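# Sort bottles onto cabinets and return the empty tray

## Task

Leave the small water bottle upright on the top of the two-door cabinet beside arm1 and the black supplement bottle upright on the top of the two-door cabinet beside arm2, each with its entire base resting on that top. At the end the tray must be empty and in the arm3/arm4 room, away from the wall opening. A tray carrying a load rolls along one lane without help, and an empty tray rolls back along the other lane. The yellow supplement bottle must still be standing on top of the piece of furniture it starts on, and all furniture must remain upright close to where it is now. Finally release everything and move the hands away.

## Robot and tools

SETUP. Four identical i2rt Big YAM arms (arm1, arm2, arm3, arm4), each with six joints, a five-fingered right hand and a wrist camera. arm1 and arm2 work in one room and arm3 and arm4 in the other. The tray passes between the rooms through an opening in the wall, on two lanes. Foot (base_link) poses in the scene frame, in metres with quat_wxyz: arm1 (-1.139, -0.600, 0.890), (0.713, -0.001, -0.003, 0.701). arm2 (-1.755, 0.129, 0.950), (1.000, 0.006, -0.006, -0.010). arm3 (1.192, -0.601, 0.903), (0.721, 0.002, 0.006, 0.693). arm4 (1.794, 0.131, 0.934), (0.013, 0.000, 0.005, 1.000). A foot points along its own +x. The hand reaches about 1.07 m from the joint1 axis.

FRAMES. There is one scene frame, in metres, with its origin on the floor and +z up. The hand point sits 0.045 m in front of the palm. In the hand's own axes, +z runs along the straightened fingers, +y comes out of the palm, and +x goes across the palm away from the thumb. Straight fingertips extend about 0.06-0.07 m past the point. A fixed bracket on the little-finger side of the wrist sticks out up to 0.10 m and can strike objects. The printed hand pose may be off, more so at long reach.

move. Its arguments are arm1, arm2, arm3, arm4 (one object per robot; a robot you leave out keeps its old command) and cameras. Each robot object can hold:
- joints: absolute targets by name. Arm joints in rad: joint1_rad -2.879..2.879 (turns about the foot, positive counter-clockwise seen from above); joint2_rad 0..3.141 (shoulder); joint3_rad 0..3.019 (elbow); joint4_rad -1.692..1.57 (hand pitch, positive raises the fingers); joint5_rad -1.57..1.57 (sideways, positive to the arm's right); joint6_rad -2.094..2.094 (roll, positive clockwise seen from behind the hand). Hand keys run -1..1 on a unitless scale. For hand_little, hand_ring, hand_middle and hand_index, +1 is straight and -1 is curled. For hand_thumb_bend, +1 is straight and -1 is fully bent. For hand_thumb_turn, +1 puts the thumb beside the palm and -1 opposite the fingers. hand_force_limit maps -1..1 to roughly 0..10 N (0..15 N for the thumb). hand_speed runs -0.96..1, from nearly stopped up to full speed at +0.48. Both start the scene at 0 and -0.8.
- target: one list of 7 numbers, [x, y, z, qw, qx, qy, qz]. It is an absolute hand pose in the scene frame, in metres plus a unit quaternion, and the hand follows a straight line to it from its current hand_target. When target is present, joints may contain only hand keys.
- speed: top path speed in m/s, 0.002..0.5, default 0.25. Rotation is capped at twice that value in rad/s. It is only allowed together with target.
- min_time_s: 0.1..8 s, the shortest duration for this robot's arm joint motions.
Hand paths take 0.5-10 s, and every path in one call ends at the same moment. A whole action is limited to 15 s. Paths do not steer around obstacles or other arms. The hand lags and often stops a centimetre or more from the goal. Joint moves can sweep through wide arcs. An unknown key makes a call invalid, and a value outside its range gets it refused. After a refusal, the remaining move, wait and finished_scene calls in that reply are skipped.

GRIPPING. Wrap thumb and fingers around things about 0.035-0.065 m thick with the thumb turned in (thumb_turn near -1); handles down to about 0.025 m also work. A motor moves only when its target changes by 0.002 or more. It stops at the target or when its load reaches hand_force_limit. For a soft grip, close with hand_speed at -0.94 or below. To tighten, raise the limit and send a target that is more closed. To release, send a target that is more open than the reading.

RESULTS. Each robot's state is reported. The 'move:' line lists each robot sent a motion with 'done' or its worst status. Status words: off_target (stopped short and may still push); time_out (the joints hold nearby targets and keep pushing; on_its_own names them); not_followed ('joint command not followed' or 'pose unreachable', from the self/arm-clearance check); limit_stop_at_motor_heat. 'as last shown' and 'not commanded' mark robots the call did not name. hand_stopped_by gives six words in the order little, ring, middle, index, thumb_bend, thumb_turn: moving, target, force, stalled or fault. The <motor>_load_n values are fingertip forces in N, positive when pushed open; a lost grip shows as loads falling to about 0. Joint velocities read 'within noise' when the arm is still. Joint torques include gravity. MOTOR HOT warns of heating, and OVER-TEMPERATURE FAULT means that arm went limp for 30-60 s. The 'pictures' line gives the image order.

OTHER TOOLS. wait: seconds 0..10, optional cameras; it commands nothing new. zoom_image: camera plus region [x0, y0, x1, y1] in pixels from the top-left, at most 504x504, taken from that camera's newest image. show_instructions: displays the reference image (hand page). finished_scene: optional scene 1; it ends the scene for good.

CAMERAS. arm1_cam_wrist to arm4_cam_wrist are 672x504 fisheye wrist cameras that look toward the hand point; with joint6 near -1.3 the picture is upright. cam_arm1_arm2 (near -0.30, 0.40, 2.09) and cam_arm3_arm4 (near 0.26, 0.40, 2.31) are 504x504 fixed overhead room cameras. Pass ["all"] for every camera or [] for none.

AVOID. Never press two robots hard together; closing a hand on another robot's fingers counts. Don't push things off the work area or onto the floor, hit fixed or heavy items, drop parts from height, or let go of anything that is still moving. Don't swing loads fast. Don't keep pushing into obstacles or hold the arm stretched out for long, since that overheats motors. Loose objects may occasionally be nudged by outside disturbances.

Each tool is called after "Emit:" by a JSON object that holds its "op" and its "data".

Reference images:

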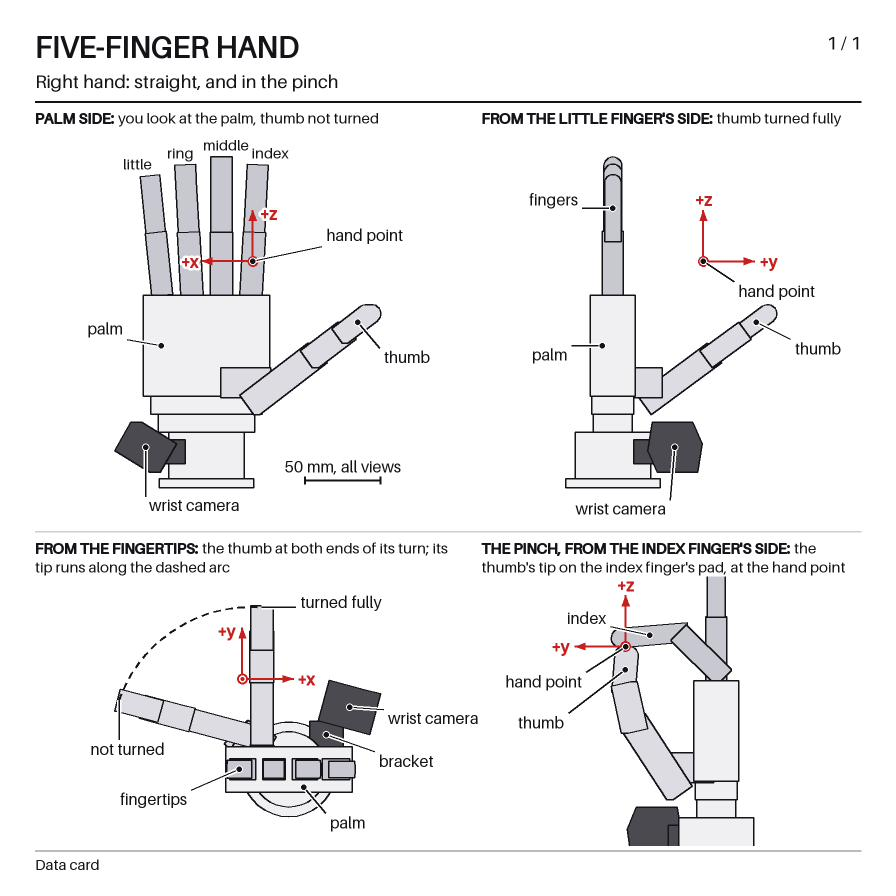

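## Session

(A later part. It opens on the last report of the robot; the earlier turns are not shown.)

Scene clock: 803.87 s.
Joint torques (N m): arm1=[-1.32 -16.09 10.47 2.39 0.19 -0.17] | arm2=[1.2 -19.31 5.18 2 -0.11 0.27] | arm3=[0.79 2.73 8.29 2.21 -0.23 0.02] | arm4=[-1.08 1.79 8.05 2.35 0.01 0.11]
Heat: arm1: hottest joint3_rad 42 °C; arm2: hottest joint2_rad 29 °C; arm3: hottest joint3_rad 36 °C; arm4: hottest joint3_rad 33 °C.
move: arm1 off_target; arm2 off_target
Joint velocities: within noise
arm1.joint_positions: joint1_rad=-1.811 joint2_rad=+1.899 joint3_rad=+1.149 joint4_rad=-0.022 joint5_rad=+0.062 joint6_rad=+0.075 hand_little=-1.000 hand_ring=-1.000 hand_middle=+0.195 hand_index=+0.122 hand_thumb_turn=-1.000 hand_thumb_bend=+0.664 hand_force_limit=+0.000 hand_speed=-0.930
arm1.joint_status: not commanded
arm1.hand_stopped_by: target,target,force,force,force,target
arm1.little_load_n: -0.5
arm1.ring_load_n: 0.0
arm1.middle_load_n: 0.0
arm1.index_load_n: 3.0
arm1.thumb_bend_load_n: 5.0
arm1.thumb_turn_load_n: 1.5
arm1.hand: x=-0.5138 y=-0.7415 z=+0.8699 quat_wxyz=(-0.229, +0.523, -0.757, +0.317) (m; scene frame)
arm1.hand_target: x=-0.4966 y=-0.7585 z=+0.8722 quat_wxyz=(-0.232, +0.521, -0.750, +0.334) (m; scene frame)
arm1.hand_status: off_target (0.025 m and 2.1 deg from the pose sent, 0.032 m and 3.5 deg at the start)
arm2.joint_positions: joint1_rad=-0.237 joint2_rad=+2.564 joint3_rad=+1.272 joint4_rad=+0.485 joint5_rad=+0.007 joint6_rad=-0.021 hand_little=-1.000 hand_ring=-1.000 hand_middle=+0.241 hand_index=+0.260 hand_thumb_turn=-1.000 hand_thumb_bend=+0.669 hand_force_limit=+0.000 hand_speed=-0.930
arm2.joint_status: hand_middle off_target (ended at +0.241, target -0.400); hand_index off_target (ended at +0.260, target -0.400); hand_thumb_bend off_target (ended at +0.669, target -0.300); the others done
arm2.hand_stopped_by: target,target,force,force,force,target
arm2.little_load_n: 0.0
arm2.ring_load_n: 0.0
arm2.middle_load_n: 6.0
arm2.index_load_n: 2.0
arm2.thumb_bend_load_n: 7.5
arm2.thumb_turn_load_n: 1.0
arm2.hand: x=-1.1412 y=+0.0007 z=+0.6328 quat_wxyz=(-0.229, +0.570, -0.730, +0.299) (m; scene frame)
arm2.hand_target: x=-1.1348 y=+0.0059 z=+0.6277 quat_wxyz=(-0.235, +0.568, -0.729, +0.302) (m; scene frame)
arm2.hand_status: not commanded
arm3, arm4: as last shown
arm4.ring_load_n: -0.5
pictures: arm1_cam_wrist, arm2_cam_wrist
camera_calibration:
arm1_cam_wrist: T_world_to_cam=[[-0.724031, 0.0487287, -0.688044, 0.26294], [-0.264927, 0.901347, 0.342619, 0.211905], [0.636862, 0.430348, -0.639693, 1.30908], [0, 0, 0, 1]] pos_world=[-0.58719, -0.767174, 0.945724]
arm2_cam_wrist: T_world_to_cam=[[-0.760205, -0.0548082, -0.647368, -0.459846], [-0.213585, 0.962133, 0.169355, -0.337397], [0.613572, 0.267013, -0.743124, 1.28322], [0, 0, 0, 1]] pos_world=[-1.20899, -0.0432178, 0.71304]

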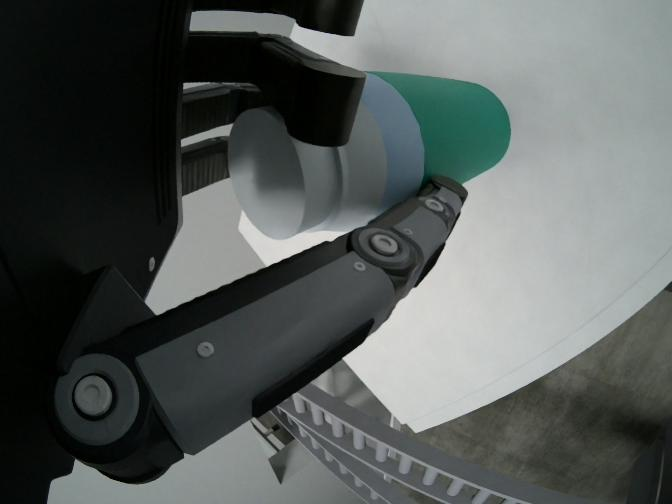

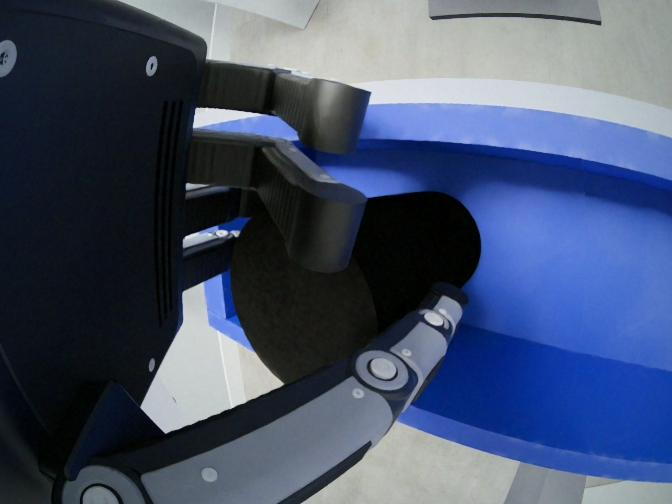

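Emit:
{"op": "move", "data": {"arm1": {"target": [-0.497, -0.757, 0.884, 0.2318, -0.5207, 0.7494, -0.3336], "speed": 0.05}, "arm2": {"target": [-1.14, 0.006, 0.70, 0.2356, -0.5688, 0.7280, -0.3016], "speed": 0.08}, "cameras": ["arm1_cam_wrist", "arm2_cam_wrist", "cam_arm1_arm2"]}}

Emit:
{"op": "zoom_image", "data": {"camera": "cam_arm1_arm2", "region": [60, 240, 140, 320]}}

Scene clock: 826.10 s.
Joint torques (N m): arm1=[-1.26 -18.02 10.58 1.32 0.22 -0.17] | arm2=[1.14 -21.48 4.18 1.03 -0.15 0.25] | arm3=[1.03 2.61 8.24 2.26 -0.26 0.04] | arm4=[-1.14 1.79 8.09 2.33 0.01 0.11]
Heat: arm1: hottest joint3_rad 41 °C; arm2: hottest joint2_rad 30 °C; arm3: hottest joint3_rad 36 °C; arm4: hottest joint3_rad 34 °C.
move: arm1 off_target; arm2 done
Joint velocities: within noise
arm1.joint_positions: joint1_rad=-1.811 joint2_rad=+1.899 joint3_rad=+1.149 joint4_rad=-0.022 joint5_rad=+0.062 joint6_rad=+0.075 hand_little=-1.000 hand_ring=-1.000 hand_middle=+0.195 hand_index=+0.122 hand_thumb_turn=-1.000 hand_thumb_bend=+0.664 hand_force_limit=+0.000 hand_speed=-0.930
arm1.joint_status: not commanded
arm1.hand_stopped_by: target,target,force,force,force,target
arm1.little_load_n: 0.0
arm1.ring_load_n: 0.0
arm1.middle_load_n: 0.0
arm1.index_load_n: 3.0
arm1.thumb_bend_load_n: 5.0
arm1.thumb_turn_load_n: 1.5
arm1.hand: x=-0.5138 y=-0.7415 z=+0.8699 quat_wxyz=(-0.229, +0.523, -0.757, +0.317) (m; scene frame)
arm1.hand_target: x=-0.4979 y=-0.7569 z=+0.8841 quat_wxyz=(-0.232, +0.521, -0.750, +0.334) (m; scene frame)
arm1.hand_status: off_target (0.027 m and 2.1 deg from the pose sent, 0.027 m and 2.1 deg at the start)
arm2.joint_positions: joint1_rad=-0.237 joint2_rad=+2.411 joint3_rad=+1.186 joint4_rad=+0.435 joint5_rad=+0.007 joint6_rad=-0.022 hand_little=-1.000 hand_ring=-1.000 hand_middle=+0.240 hand_index=+0.260 hand_thumb_turn=-1.000 hand_thumb_bend=+0.667 hand_force_limit=+0.000 hand_speed=-0.930
arm2.joint_status: not commanded
arm2.hand_stopped_by: target,target,force,force,force,target
arm2.little_load_n: 0.0
arm2.ring_load_n: 0.0
arm2.middle_load_n: 0.0
arm2.index_load_n: 0.0
arm2.thumb_bend_load_n: 0.0
arm2.thumb_turn_load_n: 0.0
arm2.hand: x=-1.1406 y=-0.0005 z=+0.6955 quat_wxyz=(-0.234, +0.568, -0.727, +0.306) (m; scene frame)
arm2.hand_target: x=-1.1393 y=+0.0056 z=+0.6996 quat_wxyz=(-0.235, +0.569, -0.727, +0.302) (m; scene frame)
arm2.hand_status: done (0.008 m and 0.5 deg from the pose sent, 0.067 m and 0.8 deg at the start)
arm3, arm4: as last shown
arm4.ring_load_n: 0.0
pictures: arm1_cam_wrist, arm2_cam_wrist, cam_arm1_arm2
camera_calibration:
arm1_cam_wrist: T_world_to_cam=[[-0.724031, 0.0487287, -0.688044, 0.26294], [-0.264927, 0.901347, 0.342619, 0.211905], [0.636862, 0.430348, -0.639693, 1.30908], [0, 0, 0, 1]] pos_world=[-0.58719, -0.767174, 0.945724]
arm2_cam_wrist: T_world_to_cam=[[-0.749692, -0.0589899, -0.659153, -0.398718], [-0.217073, 0.962833, 0.160722, -0.344744], [0.625173, 0.263576, -0.734633, 1.33711], [0, 0, 0, 1]] pos_world=[-1.20968, -0.0440193, 0.774876]

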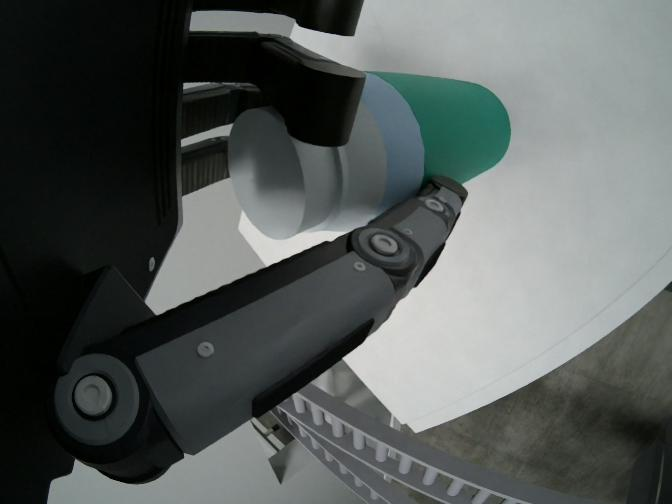

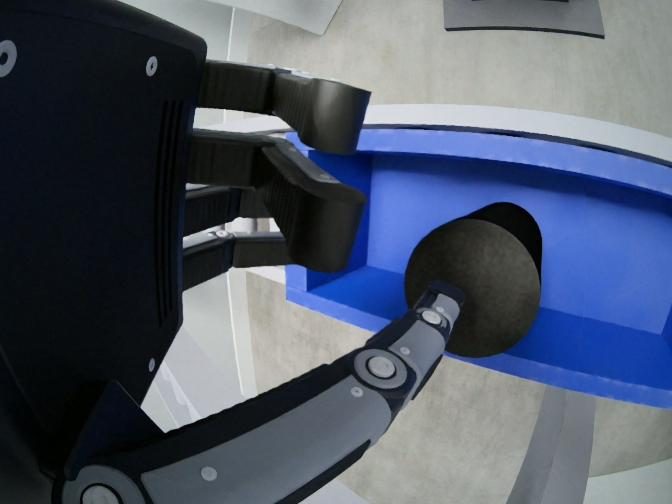

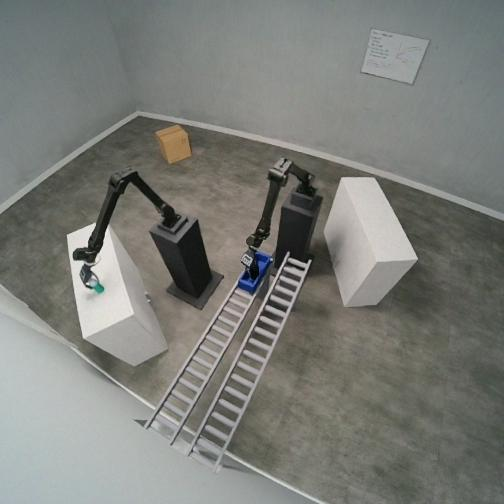

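Scaled by 6.300 from the camera's 504x504 image, which has a finer 720x720 frame.

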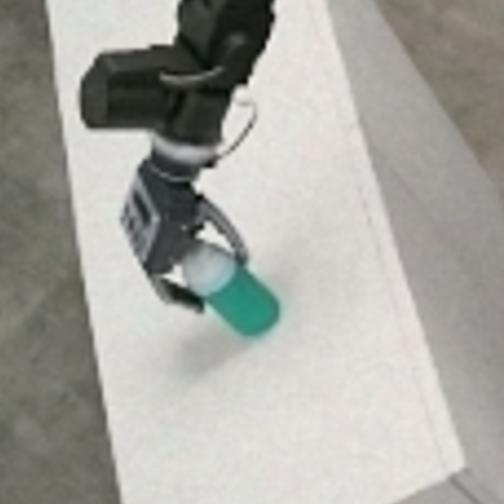

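Emit:
{"op": "move", "data": {"arm1": {"joints": {"hand_speed": -0.85, "hand_thumb_bend": 0.85, "hand_index": 0.45, "hand_middle": 0.5}}, "arm2": {"target": [-1.15, 0.006, 0.75, 0.2356, -0.5688, 0.7280, -0.3016], "speed": 0.1, "joints": {"hand_speed": -0.5, "hand_thumb_bend": 0.8, "hand_index": 0.4, "hand_middle": 0.4}}, "cameras": ["arm1_cam_wrist", "arm2_cam_wrist"]}}

Scene clock: 888.43 s.
Joint torques (N m): arm1=[-1.03 -18.08 10.56 1.29 0.1 -0.08] | arm2=[0.85 -20.54 4.67 1.03 -0.23 0.24] | arm3=[0.97 2.43 8.27 2.3 -0.24 0.04] | arm4=[-1.08 1.85 8.06 2.33 0.02 0.12]
Heat: arm1: hottest joint3_rad 41 °C; arm2: hottest joint2_rad 34 °C; arm3: hottest joint3_rad 36 °C; arm4: hottest joint3_rad 34 °C.
move: arm1 done; arm2 done
Joint velocities: within noise
arm1.joint_positions: joint1_rad=-1.814 joint2_rad=+1.901 joint3_rad=+1.149 joint4_rad=-0.022 joint5_rad=+0.077 joint6_rad=+0.056 hand_little=-1.000 hand_ring=-1.000 hand_middle=+0.500 hand_index=+0.450 hand_thumb_turn=-1.000 hand_thumb_bend=+0.850 hand_force_limit=+0.000 hand_speed=-0.850
arm1.joint_status: all done
arm1.hand_stopped_by: target,target,target,target,target,target
arm1.little_load_n: 0.0
arm1.ring_load_n: 0.0
arm1.middle_load_n: 0.0
arm1.index_load_n: 0.0
arm1.thumb_bend_load_n: 0.0
arm1.thumb_turn_load_n: 0.0
arm1.hand: x=-0.5158 y=-0.7472 z=+0.8683 quat_wxyz=(-0.220, +0.527, -0.755, +0.323) (m; scene frame)
arm1.hand_target: x=-0.4990 y=-0.7599 z=+0.8829 quat_wxyz=(-0.226, +0.523, -0.749, +0.338) (m; scene frame)
arm1.hand_status: not commanded
arm2.joint_positions: joint1_rad=-0.237 joint2_rad=+2.276 joint3_rad=+1.111 joint4_rad=+0.375 joint5_rad=+0.007 joint6_rad=-0.022 hand_little=-1.000 hand_ring=-1.000 hand_middle=+0.400 hand_index=+0.400 hand_thumb_turn=-1.000 hand_thumb_bend=+0.800 hand_force_limit=+0.000 hand_speed=-0.500
arm2.joint_status: all done
arm2.hand_stopped_by: target,target,target,target,target,target
arm2.little_load_n: 0.0
arm2.ring_load_n: 0.0
arm2.middle_load_n: 0.0
arm2.index_load_n: 0.0
arm2.thumb_bend_load_n: 0.0
arm2.thumb_turn_load_n: -0.5
arm2.hand: x=-1.1499 y=+0.0012 z=+0.7461 quat_wxyz=(-0.234, +0.568, -0.727, +0.306) (m; scene frame)
arm2.hand_target: x=-1.1495 y=+0.0059 z=+0.7495 quat_wxyz=(-0.235, +0.569, -0.728, +0.302) (m; scene frame)
arm2.hand_status: done (0.006 m and 0.5 deg from the pose sent, 0.056 m and 0.5 deg at the start)
arm3.joint_positions: joint1_rad=+0.530 joint2_rad=+0.585 joint3_rad=+1.322 joint4_rad=-1.404 joint5_rad=-0.254 joint6_rad=-1.366 hand_little=+1.000 hand_ring=+1.000 hand_middle=+1.000 hand_index=+1.000 hand_thumb_turn=+1.000 hand_thumb_bend=+1.000 hand_force_limit=+0.000 hand_speed=-0.800
arm3.joint_status: not commanded
arm3.hand_stopped_by: target,target,target,target,target,target
arm3.little_load_n: 0.0
arm3.ring_load_n: 0.0
arm3.middle_load_n: 0.0
arm3.index_load_n: 0.0
arm3.thumb_bend_load_n: 0.0
arm3.thumb_turn_load_n: 0.0
arm3.hand: x=+1.0980 y=-0.4055 z=+1.3519 quat_wxyz=(-0.443, +0.493, +0.745, +0.075) (m; scene frame)
arm3.hand_target: x=+1.0985 y=-0.4061 z=+1.3612 quat_wxyz=(-0.452, +0.489, +0.742, +0.080) (m; scene frame)
arm3.hand_status: not commanded
arm4.joint_positions: joint1_rad=-0.283 joint2_rad=+0.629 joint3_rad=+1.504 joint4_rad=-1.246 joint5_rad=-0.094 joint6_rad=-1.109 hand_little=+1.000 hand_ring=+1.000 hand_middle=+1.000 hand_index=+1.000 hand_thumb_turn=+1.000 hand_thumb_bend=+1.000 hand_force_limit=+0.000 hand_speed=-0.800
arm4.joint_status: not commanded
arm4.hand_stopped_by: target,target,target,target,target,target
arm4.little_load_n: 0.0
arm4.ring_load_n: 0.0
arm4.middle_load_n: 0.0
arm4.index_load_n: 0.0
arm4.thumb_bend_load_n: 0.0
arm4.thumb_turn_load_n: 0.0
arm4.hand: x=+1.5788 y=+0.2289 z=+1.4853 quat_wxyz=(-0.558, +0.288, +0.773, -0.086) (m; scene frame)
arm4.hand_target: x=+1.5808 y=+0.2284 z=+1.4978 quat_wxyz=(-0.570, +0.285, +0.766, -0.086) (m; scene frame)
arm4.hand_status: not commanded
pictures: arm1_cam_wrist, arm2_cam_wrist
camera_calibration:
arm1_cam_wrist: T_world_to_cam=[[-0.730085, 0.0343917, -0.68249, 0.24202], [-0.260774, 0.909131, 0.324772, 0.240601], [0.631643, 0.415087, -0.654775, 1.31079], [0, 0, 0, 1]] pos_world=[-0.588515, -0.771155, 0.945309]
arm2_cam_wrist: T_world_to_cam=[[-0.749692, -0.0589899, -0.659153, -0.372227], [-0.217073, 0.962833, 0.160722, -0.356495], [0.625173, 0.263576, -0.734633, 1.37951], [0, 0, 0, 1]] pos_world=[-1.21888, -0.0423193, 0.825376]

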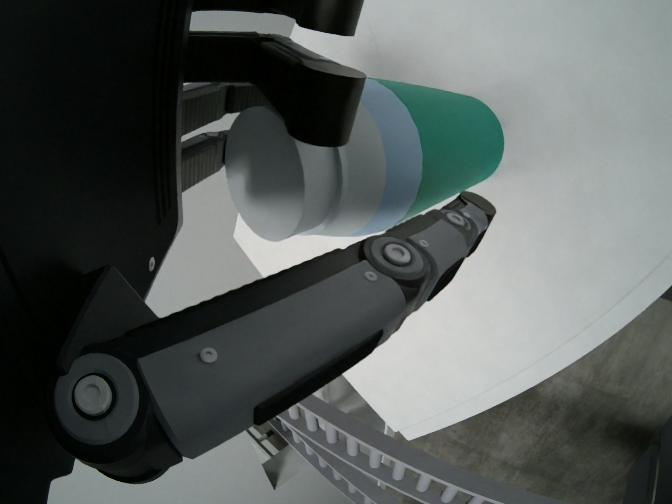

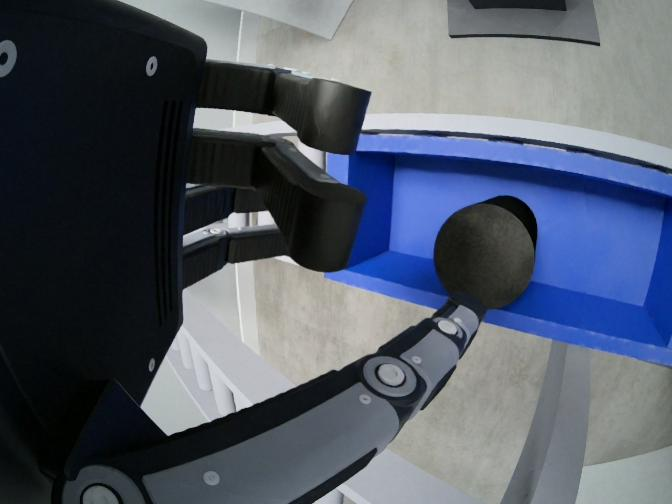

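Emit:
{"op": "move", "data": {"arm1": {"target": [-0.505, -0.76, 1.02, 0.226, -0.523, 0.749, -0.338], "speed": 0.1}, "arm2": {"target": [-1.172, 0.012, 0.69, 0.2356, -0.5688, 0.7280, -0.3016], "speed": 0.1, "joints": {"hand_thumb_bend": 0.85, "hand_index": 0.37, "hand_middle": 0.37}}, "cameras": ["arm1_cam_wrist", "arm2_cam_wrist", "cam_arm1_arm2"]}}

Emit:
{"op": "zoom_image", "data": {"camera": "cam_arm1_arm2", "region": [60, 220, 160, 320]}}

Scene clock: 909.77 s.
Joint torques (N m): arm1=[-1.2 -18.96 12.71 0.98 0.01 -0.08] | arm2=[0.79 -17.85 3.71 2.24 -0.24 0.23] | arm3=[0.91 2.43 8.27 2.3 -0.25 0.03] | arm4=[-1.14 1.73 8.05 2.36 0.01 0.11]
Heat: arm1: hottest joint3_rad 42 °C; arm2: hottest joint2_rad 34 °C; arm3: hottest joint3_rad 37 °C; arm4: hottest joint3_rad 34 °C.
move: arm1 off_target; arm2 done
Joint velocities: within noise
arm1.joint_positions: joint1_rad=-1.814 joint2_rad=+1.724 joint3_rad=+1.267 joint4_rad=-0.341 joint5_rad=+0.065 joint6_rad=+0.055 hand_little=-1.000 hand_ring=-1.000 hand_middle=+0.500 hand_index=+0.450 hand_thumb_turn=-1.000 hand_thumb_bend=+0.850 hand_force_limit=+0.000 hand_speed=-0.850
arm1.joint_status: not commanded
arm1.hand_stopped_by: target,target,target,target,target,target
arm1.little_load_n: 0.0
arm1.ring_load_n: 0.0
arm1.middle_load_n: 0.0
arm1.index_load_n: 0.0
arm1.thumb_bend_load_n: 0.0
arm1.thumb_turn_load_n: 0.0
arm1.hand: x=-0.5198 y=-0.7443 z=+0.9845 quat_wxyz=(-0.217, +0.532, -0.757, +0.311) (m; scene frame)
arm1.hand_target: x=-0.5038 y=-0.7578 z=+1.0203 quat_wxyz=(-0.231, +0.525, -0.748, +0.335) (m; scene frame)
arm1.hand_status: off_target (0.042 m and 3.5 deg from the pose sent, 0.153 m and 2.0 deg at the start)
arm2.joint_positions: joint1_rad=-0.237 joint2_rad=+2.377 joint3_rad=+1.090 joint4_rad=+0.492 joint5_rad=+0.006 joint6_rad=-0.022 hand_little=-1.000 hand_ring=-1.000 hand_middle=+0.370 hand_index=+0.370 hand_thumb_turn=-1.000 hand_thumb_bend=+0.850 hand_force_limit=+0.000 hand_speed=-0.500
arm2.joint_status: all done
arm2.hand_stopped_by: target,target,target,target,target,target
arm2.little_load_n: 0.0
arm2.ring_load_n: 0.0
arm2.middle_load_n: 0.0
arm2.index_load_n: 0.0
arm2.thumb_bend_load_n: 0.0
arm2.thumb_turn_load_n: 0.0
arm2.hand: x=-1.1709 y=+0.0077 z=+0.6979 quat_wxyz=(-0.233, +0.569, -0.728, +0.303) (m; scene frame)
arm2.hand_target: x=-1.1723 y=+0.0124 z=+0.6912 quat_wxyz=(-0.236, +0.569, -0.728, +0.302) (m; scene frame)
arm2.hand_status: done (0.009 m and 0.4 deg from the pose sent, 0.061 m and 0.5 deg at the start)
arm3, arm4: as last shown
pictures: arm1_cam_wrist, arm2_cam_wrist, cam_arm1_arm2
camera_calibration:
arm1_cam_wrist: T_world_to_cam=[[-0.745122, 0.036318, -0.665938, 0.29575], [-0.262449, 0.901985, 0.342847, 0.175116], [0.613118, 0.430238, -0.662557, 1.39753], [0, 0, 0, 1]] pos_world=[-0.590523, -0.769964, 1.06286]
arm2_cam_wrist: T_world_to_cam=[[-0.753311, -0.0581544, -0.655088, -0.426359], [-0.21726, 0.962166, 0.164421, -0.362463], [0.620742, 0.266185, -0.737445, 1.35233], [0, 0, 0, 1]] pos_world=[-1.23938, -0.0360153, 0.777563]

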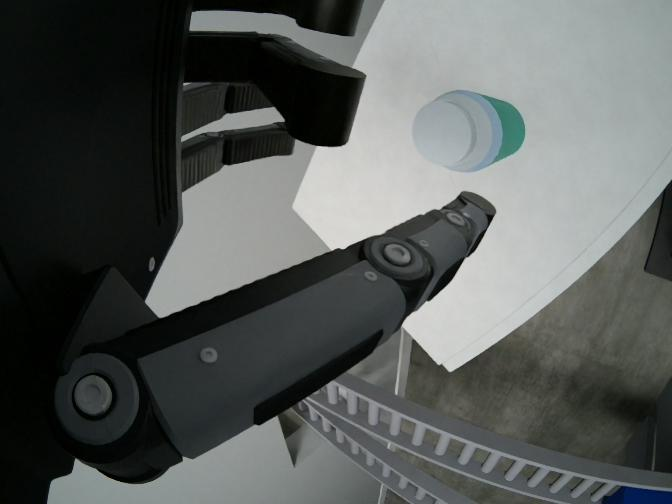

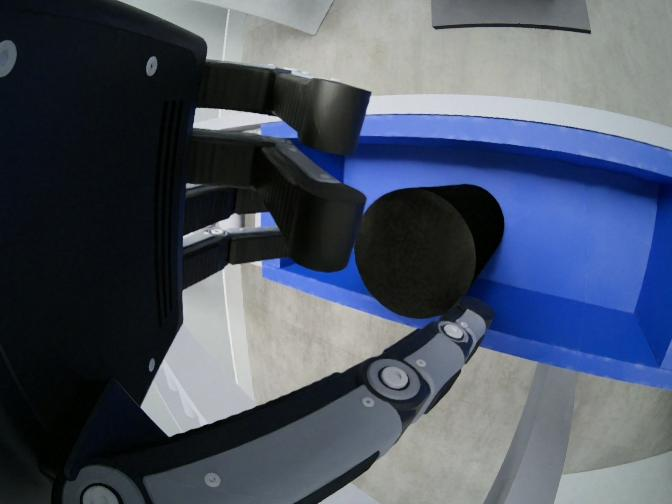

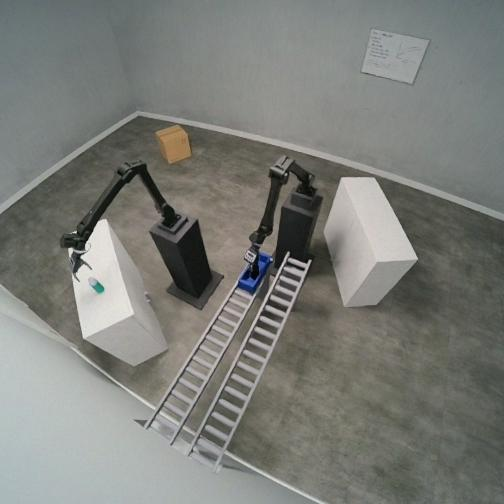

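Scaled by 5.040 from the camera's 504x504 image, which has a finer 720x720 frame.

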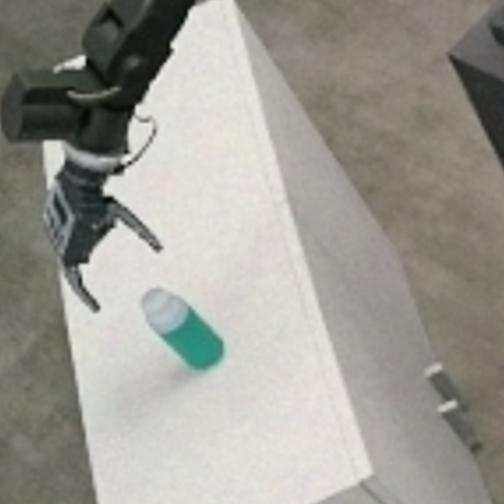

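Emit:
{"op": "move", "data": {"arm2": {"target": [-1.177, 0.014, 0.611, 0.2356, -0.5688, 0.7280, -0.3016], "speed": 0.08}, "cameras": ["arm2_cam_wrist"]}}

Scene clock: 923.23 s.
Joint torques (N m): arm1=[-1.2 -18.96 12.71 0.98 0 -0.08] | arm2=[0.67 -18.2 4.22 2.19 -0.22 0.23] | arm3=[1.14 2.49 8.21 2.37 -0.26 0.04] | arm4=[-1.14 1.73 8.02 2.36 0.01 0.11]
Heat: arm1: hottest joint3_rad 43 °C; arm2: hottest joint2_rad 32 °C; arm3: hottest joint3_rad 37 °C; arm4: hottest joint3_rad 34 °C.
move: arm2 done
Joint velocities: within noise
arm1, arm3, arm4: as last shown
arm1.little_load_n: 0.5
arm2.joint_positions: joint1_rad=-0.237 joint2_rad=+2.583 joint3_rad=+1.163 joint4_rad=+0.603 joint5_rad=+0.006 joint6_rad=-0.019 hand_little=-1.000 hand_ring=-1.000 hand_middle=+0.370 hand_index=+0.370 hand_thumb_turn=-1.000 hand_thumb_bend=+0.850 hand_force_limit=+0.000 hand_speed=-0.500
arm2.joint_status: not commanded
arm2.hand_stopped_by: target,target,target,target,target,target
arm2.little_load_n: 0.0
arm2.ring_load_n: 0.0
arm2.middle_load_n: 0.0
arm2.index_load_n: 0.0
arm2.thumb_bend_load_n: 0.0
arm2.thumb_turn_load_n: 0.0
arm2.hand: x=-1.1863 y=+0.0132 z=+0.6142 quat_wxyz=(-0.228, +0.571, -0.732, +0.295) (m; scene frame)
arm2.hand_target: x=-1.1781 y=+0.0144 z=+0.6115 quat_wxyz=(-0.236, +0.568, -0.729, +0.301) (m; scene frame)
arm2.hand_status: done (0.010 m and 1.3 deg from the pose sent, 0.087 m and 0.4 deg at the start)
arm3.ring_load_n: 0.5
pictures: arm2_cam_wrist
camera_calibration:
arm2_cam_wrist: T_world_to_cam=[[-0.76556, -0.0519646, -0.641263, -0.515595], [-0.212187, 0.961357, 0.175412, -0.358017], [0.607367, 0.270356, -0.747002, 1.28869], [0, 0, 0, 1]] pos_world=[-1.25339, -0.0310147, 0.694821]

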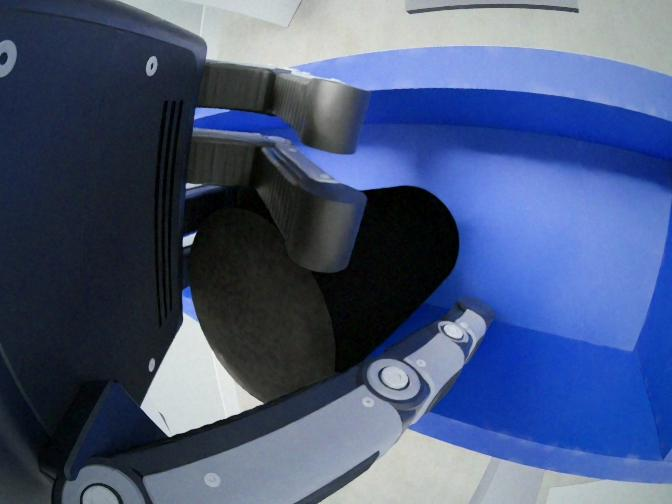

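Emit:
{"op": "move", "data": {"arm2": {"target": [-1.172, 0.010, 0.611, 0.2356, -0.5688, 0.7280, -0.3016], "speed": 0.05}, "cameras": []}}

Emit:
{"op": "move", "data": {"arm2": {"joints": {"hand_speed": -0.92, "hand_force_limit": 0.4, "hand_thumb_bend": -0.3, "hand_index": -0.4, "hand_middle": -0.4}}, "cameras": ["arm2_cam_wrist"]}}

Scene clock: 941.53 s.
Joint torques (N m): arm1=[-1.14 -18.96 12.71 0.96 0 -0.08] | arm2=[0.21 -18.14 4.6 1.63 -0.25 0.16] | arm3=[0.97 2.49 8.18 2.3 -0.24 0.04] | arm4=[-1.14 1.79 8.06 2.37 0.02 0.12]
Heat: arm1: hottest joint3_rad 44 °C; arm2: hottest joint2_rad 30 °C; arm3: hottest joint3_rad 37 °C; arm4: hottest joint3_rad 34 °C.
move: arm2 done
Joint velocities: within noise
arm1, arm3, arm4: as last shown
arm1.little_load_n: 0.0
arm2.joint_positions: joint1_rad=-0.237 joint2_rad=+2.584 joint3_rad=+1.180 joint4_rad=+0.603 joint5_rad=+0.003 joint6_rad=-0.021 hand_little=-1.000 hand_ring=-1.000 hand_middle=+0.370 hand_index=+0.370 hand_thumb_turn=-1.000 hand_thumb_bend=+0.850 hand_force_limit=+0.000 hand_speed=-0.500
arm2.joint_status: not commanded
arm2.hand_stopped_by: target,target,target,target,target,target
arm2.little_load_n: 0.0
arm2.ring_load_n: 0.0
arm2.middle_load_n: 0.0
arm2.index_load_n: 0.0
arm2.thumb_bend_load_n: 0.0
arm2.thumb_turn_load_n: 0.0
arm2.hand: x=-1.1770 y=+0.0112 z=+0.6169 quat_wxyz=(-0.233, +0.570, -0.729, +0.300) (m; scene frame)
arm2.hand_target: x=-1.1723 y=+0.0098 z=+0.6111 quat_wxyz=(-0.235, +0.569, -0.728, +0.302) (m; scene frame)
arm2.hand_status: done (0.008 m and 0.4 deg from the pose sent, 0.015 m and 1.3 deg at the start)
arm3.ring_load_n: 0.0
pictures: none
No camera images: "cameras" was empty.

Scene clock: 946.37 s.
Joint torques (N m): arm1=[-1.2 -19.02 12.72 0.95 0 -0.08] | arm2=[0.15 -18.32 3.93 1.65 -0.22 0.16] | arm3=[1.14 2.67 8.28 2.33 -0.26 0.02] | arm4=[-1.14 1.79 8.06 2.39 0.02 0.11]
Heat: arm1: hottest joint3_rad 44 °C; arm2: hottest joint2_rad 30 °C; arm3: hottest joint3_rad 37 °C; arm4: hottest joint3_rad 34 °C.
move: arm2 off_target
Joint velocities: within noise
arm1, arm3, arm4: as last shown
arm2.joint_positions: joint1_rad=-0.237 joint2_rad=+2.584 joint3_rad=+1.191 joint4_rad=+0.603 joint5_rad=+0.001 joint6_rad=-0.019 hand_little=-1.000 hand_ring=-1.000 hand_middle=+0.164 hand_index=+0.179 hand_thumb_turn=-1.000 hand_thumb_bend=+0.740 hand_force_limit=+0.400 hand_speed=-0.920
arm2.joint_status: hand_middle off_target (ended at +0.164, target -0.400); hand_index off_target (ended at +0.179, target -0.400); hand_thumb_bend off_target (ended at +0.740, target -0.300); the others done
arm2.hand_stopped_by: target,target,force,force,force,target
arm2.little_load_n: 0.0
arm2.ring_load_n: 0.0
arm2.middle_load_n: 8.0
arm2.index_load_n: 6.5
arm2.thumb_bend_load_n: 10.5
arm2.thumb_turn_load_n: 1.0
arm2.hand: x=-1.1706 y=+0.0099 z=+0.6193 quat_wxyz=(-0.237, +0.568, -0.727, +0.304) (m; scene frame)
arm2.hand_target: x=-1.1713 y=+0.0098 z=+0.6116 quat_wxyz=(-0.236, +0.569, -0.728, +0.302) (m; scene frame)
arm2.hand_status: not commanded
arm4.little_load_n: -0.5
pictures: arm2_cam_wrist
camera_calibration:
arm2_cam_wrist: T_world_to_cam=[[-0.748416, -0.0565038, -0.660819, -0.468214], [-0.219501, 0.961317, 0.1664, -0.355394], [0.625854, 0.269587, -0.731867, 1.29606], [0, 0, 0, 1]] pos_world=[-1.23957, -0.0342107, 0.698277]

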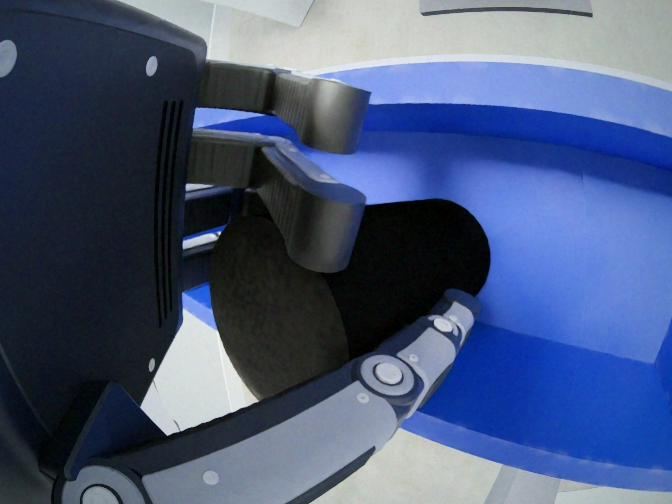

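Emit:
{"op": "move", "data": {"arm2": {"target": [-1.172, 0.010, 0.65, 0.2356, -0.5688, 0.7280, -0.3016], "speed": 0.05}, "cameras": ["arm2_cam_wrist"]}}

Scene clock: 951.83 s.
Joint torques (N m): arm1=[-1.14 -18.84 12.72 0.98 0 -0.09] | arm2=[0.32 -22.07 2.86 1.16 -0.21 0.17] | arm3=[0.85 2.73 8.18 2.35 -0.25 0.05] | arm4=[-1.14 1.79 8.09 2.36 0.02 0.11]
Heat: arm1: hottest joint3_rad 44 °C; arm2: hottest joint2_rad 30 °C; arm3: hottest joint3_rad 37 °C; arm4: hottest joint3_rad 34 °C.
move: arm2 off_target
Joint velocities: within noise
arm1, arm3, arm4: as last shown
arm2.joint_positions: joint1_rad=-0.237 joint2_rad=+2.531 joint3_rad=+1.146 joint4_rad=+0.574 joint5_rad=+0.003 joint6_rad=-0.024 hand_little=-1.000 hand_ring=-1.000 hand_middle=+0.164 hand_index=+0.179 hand_thumb_turn=-1.000 hand_thumb_bend=+0.740 hand_force_limit=+0.400 hand_speed=-0.920
arm2.joint_status: not commanded
arm2.hand_stopped_by: target,target,force,force,force,target
arm2.little_load_n: 0.0
arm2.ring_load_n: 0.0
arm2.middle_load_n: 7.0
arm2.index_load_n: 5.0
arm2.thumb_bend_load_n: 11.0
arm2.thumb_turn_load_n: 0.5
arm2.hand: x=-1.1801 y=+0.0116 z=+0.6358 quat_wxyz=(-0.230, +0.572, -0.729, +0.297) (m; scene frame)
arm2.hand_target: x=-1.1722 y=+0.0097 z=+0.6491 quat_wxyz=(-0.235, +0.570, -0.727, +0.302) (m; scene frame)
arm2.hand_status: off_target (0.016 m and 0.9 deg from the pose sent, 0.031 m and 0.3 deg at the start)
arm4.little_load_n: 0.0
pictures: arm2_cam_wrist
camera_calibration:
arm2_cam_wrist: T_world_to_cam=[[-0.761603, -0.0577457, -0.645465, -0.489668], [-0.218397, 0.960627, 0.171752, -0.363909], [0.610133, 0.271775, -0.744228, 1.30295], [0, 0, 0, 1]] pos_world=[-1.24739, -0.0328049, 0.716134]

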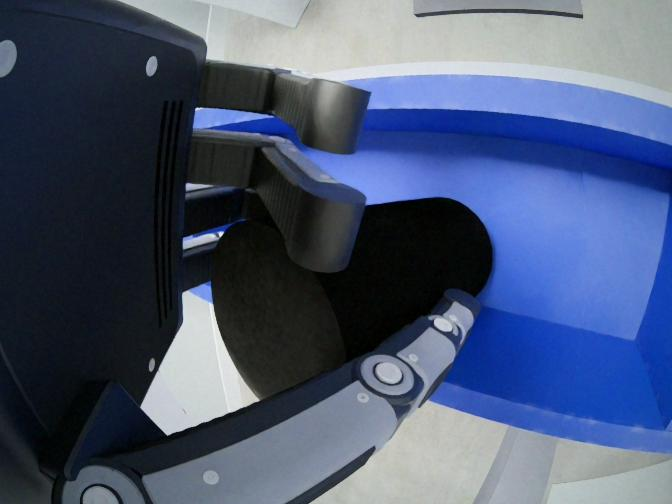

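Emit:
{"op": "move", "data": {"arm2": {"joints": {"hand_speed": -0.94, "hand_force_limit": 0.65, "hand_thumb_bend": -0.35, "hand_index": -0.45, "hand_middle": -0.45}}, "cameras": []}}

Emit:
{"op": "move", "data": {"arm2": {"target": [-1.18, 0.010, 0.78, 0.2356, -0.5688, 0.7280, -0.3016], "speed": 0.08}, "cameras": ["arm2_cam_wrist"]}}

Scene clock: 962.30 s.
Joint torques (N m): arm1=[-1.2 -18.96 12.74 0.95 0 -0.09] | arm2=[0.32 -22.12 2.84 1.11 -0.2 0.17] | arm3=[1.03 2.73 8.28 2.32 -0.25 0.02] | arm4=[-1.14 1.73 8.08 2.36 0.02 0.11]
Heat: arm1: hottest joint3_rad 45 °C; arm2: hottest joint2_rad 29 °C; arm3: hottest joint3_rad 37 °C; arm4: hottest joint3_rad 34 °C.
move: arm2 off_target
Joint velocities: within noise
arm1, arm3, arm4: as last shown
arm1.little_load_n: 0.5
arm2.joint_positions: joint1_rad=-0.237 joint2_rad=+2.531 joint3_rad=+1.146 joint4_rad=+0.574 joint5_rad=+0.003 joint6_rad=-0.024 hand_little=-1.000 hand_ring=-1.000 hand_middle=+0.155 hand_index=+0.165 hand_thumb_turn=-1.000 hand_thumb_bend=+0.743 hand_force_limit=+0.650 hand_speed=-0.940
arm2.joint_status: hand_middle off_target (ended at +0.155, target -0.450); hand_index off_target (ended at +0.165, target -0.450); hand_thumb_bend off_target (ended at +0.743, target -0.350); the others done
arm2.hand_stopped_by: target,target,force,force,force,target
arm2.little_load_n: 0.0
arm2.ring_load_n: 0.0
arm2.middle_load_n: 6.5
arm2.index_load_n: 8.5
arm2.thumb_bend_load_n: 13.0
arm2.thumb_turn_load_n: 0.5
arm2.hand: x=-1.1801 y=+0.0116 z=+0.6358 quat_wxyz=(-0.230, +0.572, -0.729, +0.297) (m; scene frame)
arm2.hand_target: x=-1.1722 y=+0.0097 z=+0.6492 quat_wxyz=(-0.235, +0.570, -0.727, +0.302) (m; scene frame)
arm2.hand_status: not commanded
pictures: none
No camera images: "cameras" was empty.

Scene clock: 964.67 s.
Joint torques (N m): arm1=[-1.2 -18.96 12.74 0.94 0.01 -0.08] | arm2=[0.26 -20.42 4.74 1.13 -0.25 0.21] | arm3=[1.03 2.55 8.28 2.28 -0.24 0.03] | arm4=[-1.14 1.67 8.09 2.37 0.01 0.12]
Heat: arm1: hottest joint3_rad 45 °C; arm2: hottest joint2_rad 29 °C; arm3: hottest joint3_rad 37 °C; arm4: hottest joint3_rad 34 °C.
move: arm2 off_target
Joint velocities: within noise
arm1, arm3, arm4: as last shown
arm1.little_load_n: 0.0
arm2.joint_positions: joint1_rad=-0.237 joint2_rad=+2.184 joint3_rad=+0.998 joint4_rad=+0.373 joint5_rad=+0.003 joint6_rad=-0.024 hand_little=-1.000 hand_ring=-1.000 hand_middle=+0.155 hand_index=+0.165 hand_thumb_turn=-1.000 hand_thumb_bend=+0.743 hand_force_limit=+0.650 hand_speed=-0.940
arm2.joint_status: not commanded
arm2.hand_stopped_by: target,target,force,force,force,target
arm2.little_load_n: 0.0
arm2.ring_load_n: 0.0
arm2.middle_load_n: 6.5
arm2.index_load_n: 8.0
arm2.thumb_bend_load_n: 13.5
arm2.thumb_turn_load_n: 0.5
arm2.hand: x=-1.1855 y=+0.0111 z=+0.7656 quat_wxyz=(-0.229, +0.572, -0.730, +0.296) (m; scene frame)
arm2.hand_target: x=-1.1790 y=+0.0098 z=+0.7791 quat_wxyz=(-0.235, +0.569, -0.728, +0.301) (m; scene frame)
arm2.hand_status: off_target (0.015 m and 1.1 deg from the pose sent, 0.144 m and 0.9 deg at the start)
pictures: arm2_cam_wrist
camera_calibration:
arm2_cam_wrist: T_world_to_cam=[[-0.763531, -0.0572948, -0.643225, -0.414047], [-0.217927, 0.960486, 0.173132, -0.387476], [0.607889, 0.272367, -0.745846, 1.40159], [0, 0, 0, 1]] pos_world=[-1.25259, -0.0333043, 0.846127]

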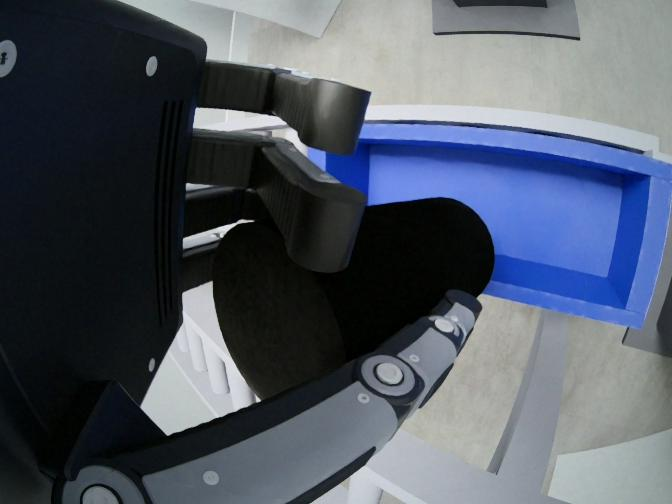

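Emit:
{"op": "move", "data": {"arm1": {"joints": {"joint2_rad": 1.05, "joint3_rad": 0.75, "joint4_rad": -0.5}, "min_time_s": 3}, "arm2": {"target": [-1.34, 0.03, 1.02, 0.2356, -0.5688, 0.7280, -0.3016], "speed": 0.15}, "cameras": ["arm1_cam_wrist", "arm2_cam_wrist"]}}

Emit:
{"op": "move", "data": {"arm1": {"joints": {"joint1_rad": 0.0, "joint6_rad": -1.4}, "min_time_s": 3.5}, "arm2": {"joints": {"joint1_rad": 1.65}, "min_time_s": 4}, "cameras": ["arm1_cam_wrist", "arm2_cam_wrist", "cam_arm1_arm2"]}}

Scene clock: 1019.57 s.
Joint torques (N m): arm1=[-1.2 -8.47 8.27 0.96 0 -0.09] | arm2=[-0.67 -8.82 8.88 1.13 -0.31 0.09] | arm3=[1.08 2.84 8.29 2.35 -0.24 0.05] | arm4=[-1.2 1.61 8.05 2.36 0.02 0.11]
Heat: arm1: hottest joint3_rad 47 °C; arm2: hottest joint2_rad 29 °C; arm3: hottest joint3_rad 37 °C; arm4: hottest joint3_rad 34 °C.
move: arm1 done; arm2 off_target
Joint velocities: within noise
arm1.joint_positions: joint1_rad=-1.814 joint2_rad=+1.061 joint3_rad=+0.754 joint4_rad=-0.488 joint5_rad=+0.065 joint6_rad=+0.055 hand_little=-1.000 hand_ring=-1.000 hand_middle=+0.500 hand_index=+0.450 hand_thumb_turn=-1.000 hand_thumb_bend=+0.850 hand_force_limit=+0.000 hand_speed=-0.850
arm1.joint_status: all done
arm1.hand_stopped_by: target,target,target,target,target,target
arm1.little_load_n: 0.0
arm1.ring_load_n: 0.0
arm1.middle_load_n: 0.0
arm1.index_load_n: 0.0
arm1.thumb_bend_load_n: 0.0
arm1.thumb_turn_load_n: 0.0
arm1.hand: x=-0.7405 y=-0.6854 z=+1.0372 quat_wxyz=(-0.218, +0.532, -0.756, +0.312) (m; scene frame)
arm1.hand_target: x=-0.7464 y=-0.6897 z=+1.0376 quat_wxyz=(-0.213, +0.533, -0.757, +0.314) (m; scene frame)
arm1.hand_status: not commanded
arm2.joint_positions: joint1_rad=-0.277 joint2_rad=+1.267 joint3_rad=+0.657 joint4_rad=-0.200 joint5_rad=-0.031 joint6_rad=-0.045 hand_little=-1.000 hand_ring=-1.000 hand_middle=+0.155 hand_index=+0.165 hand_thumb_turn=-1.000 hand_thumb_bend=+0.743 hand_force_limit=+0.650 hand_speed=-0.940
arm2.joint_status: not commanded
arm2.hand_stopped_by: target,target,force,force,force,target
arm2.little_load_n: 0.0
arm2.ring_load_n: 0.0
arm2.middle_load_n: 7.0
arm2.index_load_n: 8.0
arm2.thumb_bend_load_n: 13.0
arm2.thumb_turn_load_n: 0.5
arm2.hand: x=-1.3382 y=+0.0356 z=+1.0113 quat_wxyz=(-0.233, +0.570, -0.730, +0.295) (m; scene frame)
arm2.hand_target: x=-1.3372 y=+0.0311 z=+1.0195 quat_wxyz=(-0.236, +0.569, -0.728, +0.301) (m; scene frame)
arm2.hand_status: off_target (0.011 m and 0.9 deg from the pose sent, 0.298 m and 1.1 deg at the start)
arm3.joint_positions: joint1_rad=+0.530 joint2_rad=+0.585 joint3_rad=+1.322 joint4_rad=-1.404 joint5_rad=-0.254 joint6_rad=-1.366 hand_little=+1.000 hand_ring=+1.000 hand_middle=+1.000 hand_index=+1.000 hand_thumb_turn=+1.000 hand_thumb_bend=+1.000 hand_force_limit=+0.000 hand_speed=-0.800
arm3.joint_status: not commanded
arm3.hand_stopped_by: target,target,target,target,target,target
arm3.little_load_n: 0.0
arm3.ring_load_n: 0.0
arm3.middle_load_n: 0.0
arm3.index_load_n: 0.0
arm3.thumb_bend_load_n: 0.0
arm3.thumb_turn_load_n: 0.0
arm3.hand: x=+1.0980 y=-0.4055 z=+1.3519 quat_wxyz=(-0.443, +0.493, +0.745, +0.075) (m; scene frame)
arm3.hand_target: x=+1.0985 y=-0.4061 z=+1.3612 quat_wxyz=(-0.452, +0.489, +0.742, +0.080) (m; scene frame)
arm3.hand_status: not commanded
arm4.joint_positions: joint1_rad=-0.283 joint2_rad=+0.629 joint3_rad=+1.504 joint4_rad=-1.246 joint5_rad=-0.094 joint6_rad=-1.109 hand_little=+1.000 hand_ring=+1.000 hand_middle=+1.000 hand_index=+1.000 hand_thumb_turn=+1.000 hand_thumb_bend=+1.000 hand_force_limit=+0.000 hand_speed=-0.800
arm4.joint_status: not commanded
arm4.hand_stopped_by: target,target,target,target,target,target
arm4.little_load_n: 0.0
arm4.ring_load_n: 0.0
arm4.middle_load_n: 0.0
arm4.index_load_n: 0.0
arm4.thumb_bend_load_n: 0.0
arm4.thumb_turn_load_n: 0.0
arm4.hand: x=+1.5788 y=+0.2289 z=+1.4853 quat_wxyz=(-0.558, +0.288, +0.773, -0.086) (m; scene frame)
arm4.hand_target: x=+1.5808 y=+0.2284 z=+1.4978 quat_wxyz=(-0.570, +0.285, +0.766, -0.086) (m; scene frame)
arm4.hand_status: not commanded
pictures: arm1_cam_wrist, arm2_cam_wrist
camera_calibration:
arm1_cam_wrist: T_world_to_cam=[[-0.743161, 0.0357873, -0.668155, 0.167536], [-0.263401, 0.902295, 0.341298, 0.0471997], [0.615087, 0.429632, -0.661123, 1.54198], [0, 0, 0, 1]] pos_world=[-0.811512, -0.711067, 1.11527]
arm2_cam_wrist: T_world_to_cam=[[-0.759774, -0.0510817, -0.648177, -0.361378], [-0.217953, 0.959239, 0.179882, -0.493539], [0.612568, 0.277942, -0.739938, 1.67108], [0, 0, 0, 1]] pos_world=[-1.40578, -0.00950095, 1.09104]

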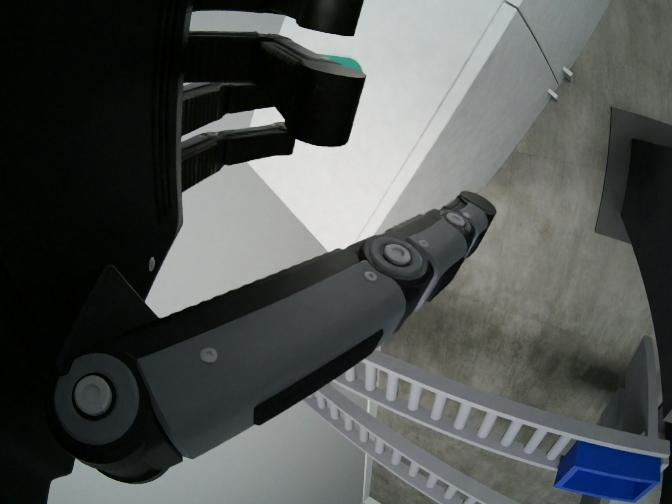

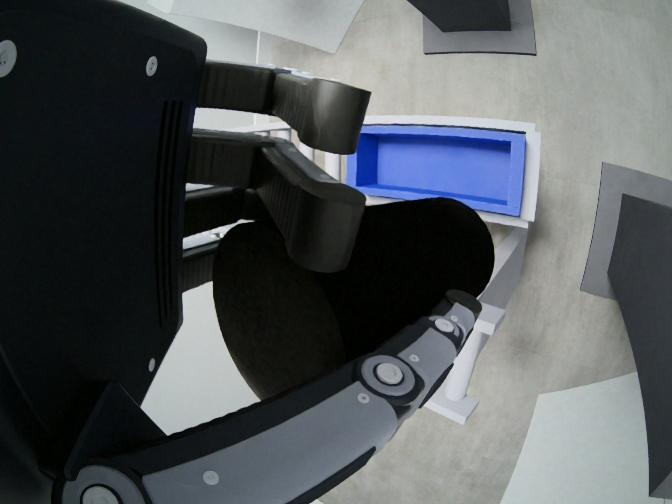

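Scene clock: 1024.03 s.
Joint torques (N m): arm1=[0.32 -8.53 8.27 0.98 0.07 -0.14] | arm2=[0.38 -8.82 8.9 1.14 -0.19 0.1] | arm3=[1.08 2.55 8.25 2.26 -0.26 0.03] | arm4=[-1.14 1.73 8.08 2.33 0.01 0.11]
Heat: arm1: hottest joint3_rad 47 °C; arm2: hottest joint2_rad 29 °C; arm3: hottest joint3_rad 37 °C; arm4: hottest joint3_rad 34 °C.
move: arm1 done; arm2 done
Joint velocities: within noise
arm1.joint_positions: joint1_rad=+0.005 joint2_rad=+1.061 joint3_rad=+0.754 joint4_rad=-0.488 joint5_rad=+0.065 joint6_rad=-1.375 hand_little=-1.000 hand_ring=-1.000 hand_middle=+0.500 hand_index=+0.450 hand_thumb_turn=-1.000 hand_thumb_bend=+0.850 hand_force_limit=+0.000 hand_speed=-0.850
arm1.joint_status: all done
arm1.hand_stopped_by: target,target,target,target,target,target
arm1.little_load_n: 0.0
arm1.ring_load_n: 0.0
arm1.middle_load_n: 0.0
arm1.index_load_n: 0.0
arm1.thumb_bend_load_n: 0.0
arm1.thumb_turn_load_n: 0.5
arm1.hand: x=-1.0688 y=-0.1854 z=+1.0525 quat_wxyz=(-0.271, +0.725, +0.573, +0.267) (m; scene frame)
arm1.hand_target: x=-1.0725 y=-0.1885 z=+1.0538 quat_wxyz=(-0.269, +0.718, +0.583, +0.267) (m; scene frame)
arm1.hand_status: not commanded
arm2.joint_positions: joint1_rad=+1.657 joint2_rad=+1.267 joint3_rad=+0.657 joint4_rad=-0.200 joint5_rad=-0.034 joint6_rad=-0.045 hand_little=-1.000 hand_ring=-1.000 hand_middle=+0.155 hand_index=+0.165 hand_thumb_turn=-1.000 hand_thumb_bend=+0.743 hand_force_limit=+0.650 hand_speed=-0.940
arm2.joint_status: all done
arm2.hand_stopped_by: target,target,force,force,force,target
arm2.little_load_n: 0.0
arm2.ring_load_n: 0.0
arm2.middle_load_n: 6.0
arm2.index_load_n: 8.5
arm2.thumb_bend_load_n: 13.0
arm2.thumb_turn_load_n: 0.5
arm2.hand: x=-1.8178 y=+0.5512 z=+1.0111 quat_wxyz=(-0.376, +0.925, +0.060, -0.013) (m; scene frame)
arm2.hand_target: x=-1.8202 y=+0.5529 z=+1.0193 quat_wxyz=(-0.382, +0.922, +0.067, -0.014) (m; scene frame)
arm2.hand_status: not commanded
arm3, arm4: as last shown
pictures: arm1_cam_wrist, arm2_cam_wrist, cam_arm1_arm2
camera_calibration:
arm1_cam_wrist: T_world_to_cam=[[0.994496, -0.0609833, 0.0851946, 0.962258], [-0.052994, -0.994247, -0.0930819, -0.165238], [0.0903809, 0.0880548, -0.992007, 1.26332], [0, 0, 0, 1]] pos_world=[-1.0799, -0.216847, 1.15587]
arm2_cam_wrist: T_world_to_cam=[[0.335547, -0.689179, -0.642215, 1.63721], [-0.822229, -0.546969, 0.157367, -1.3381], [-0.459726, 0.475243, -0.750197, -0.22618], [0, 0, 0, 1]] pos_world=[-1.75357, 0.503922, 1.09233]

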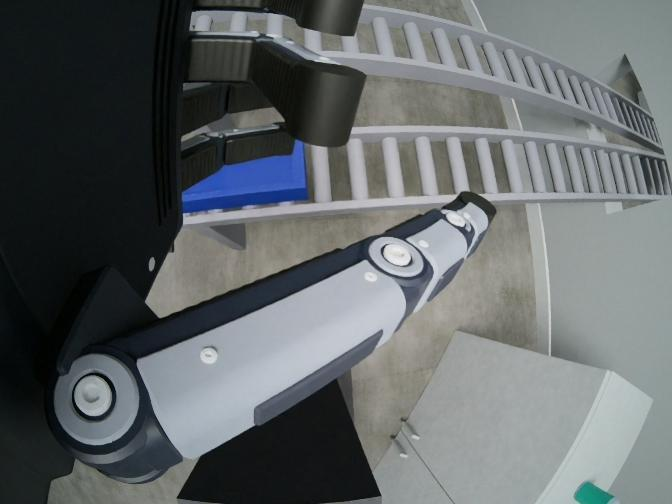

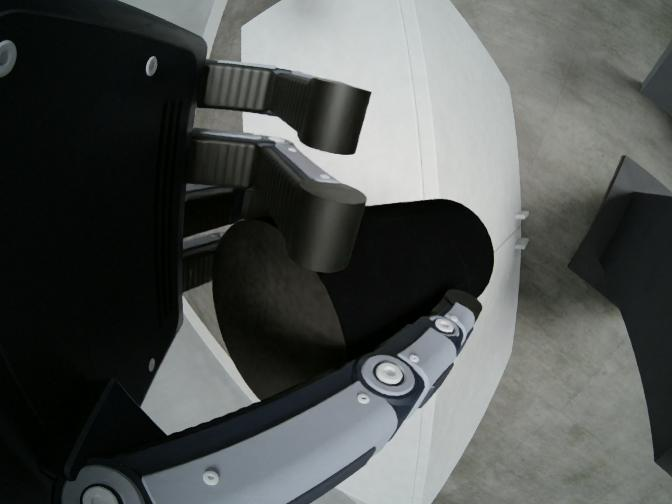

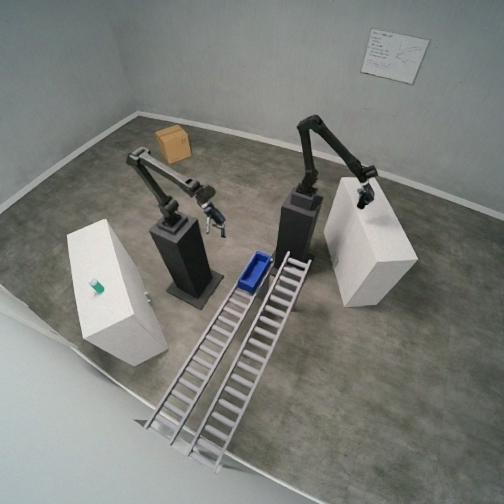

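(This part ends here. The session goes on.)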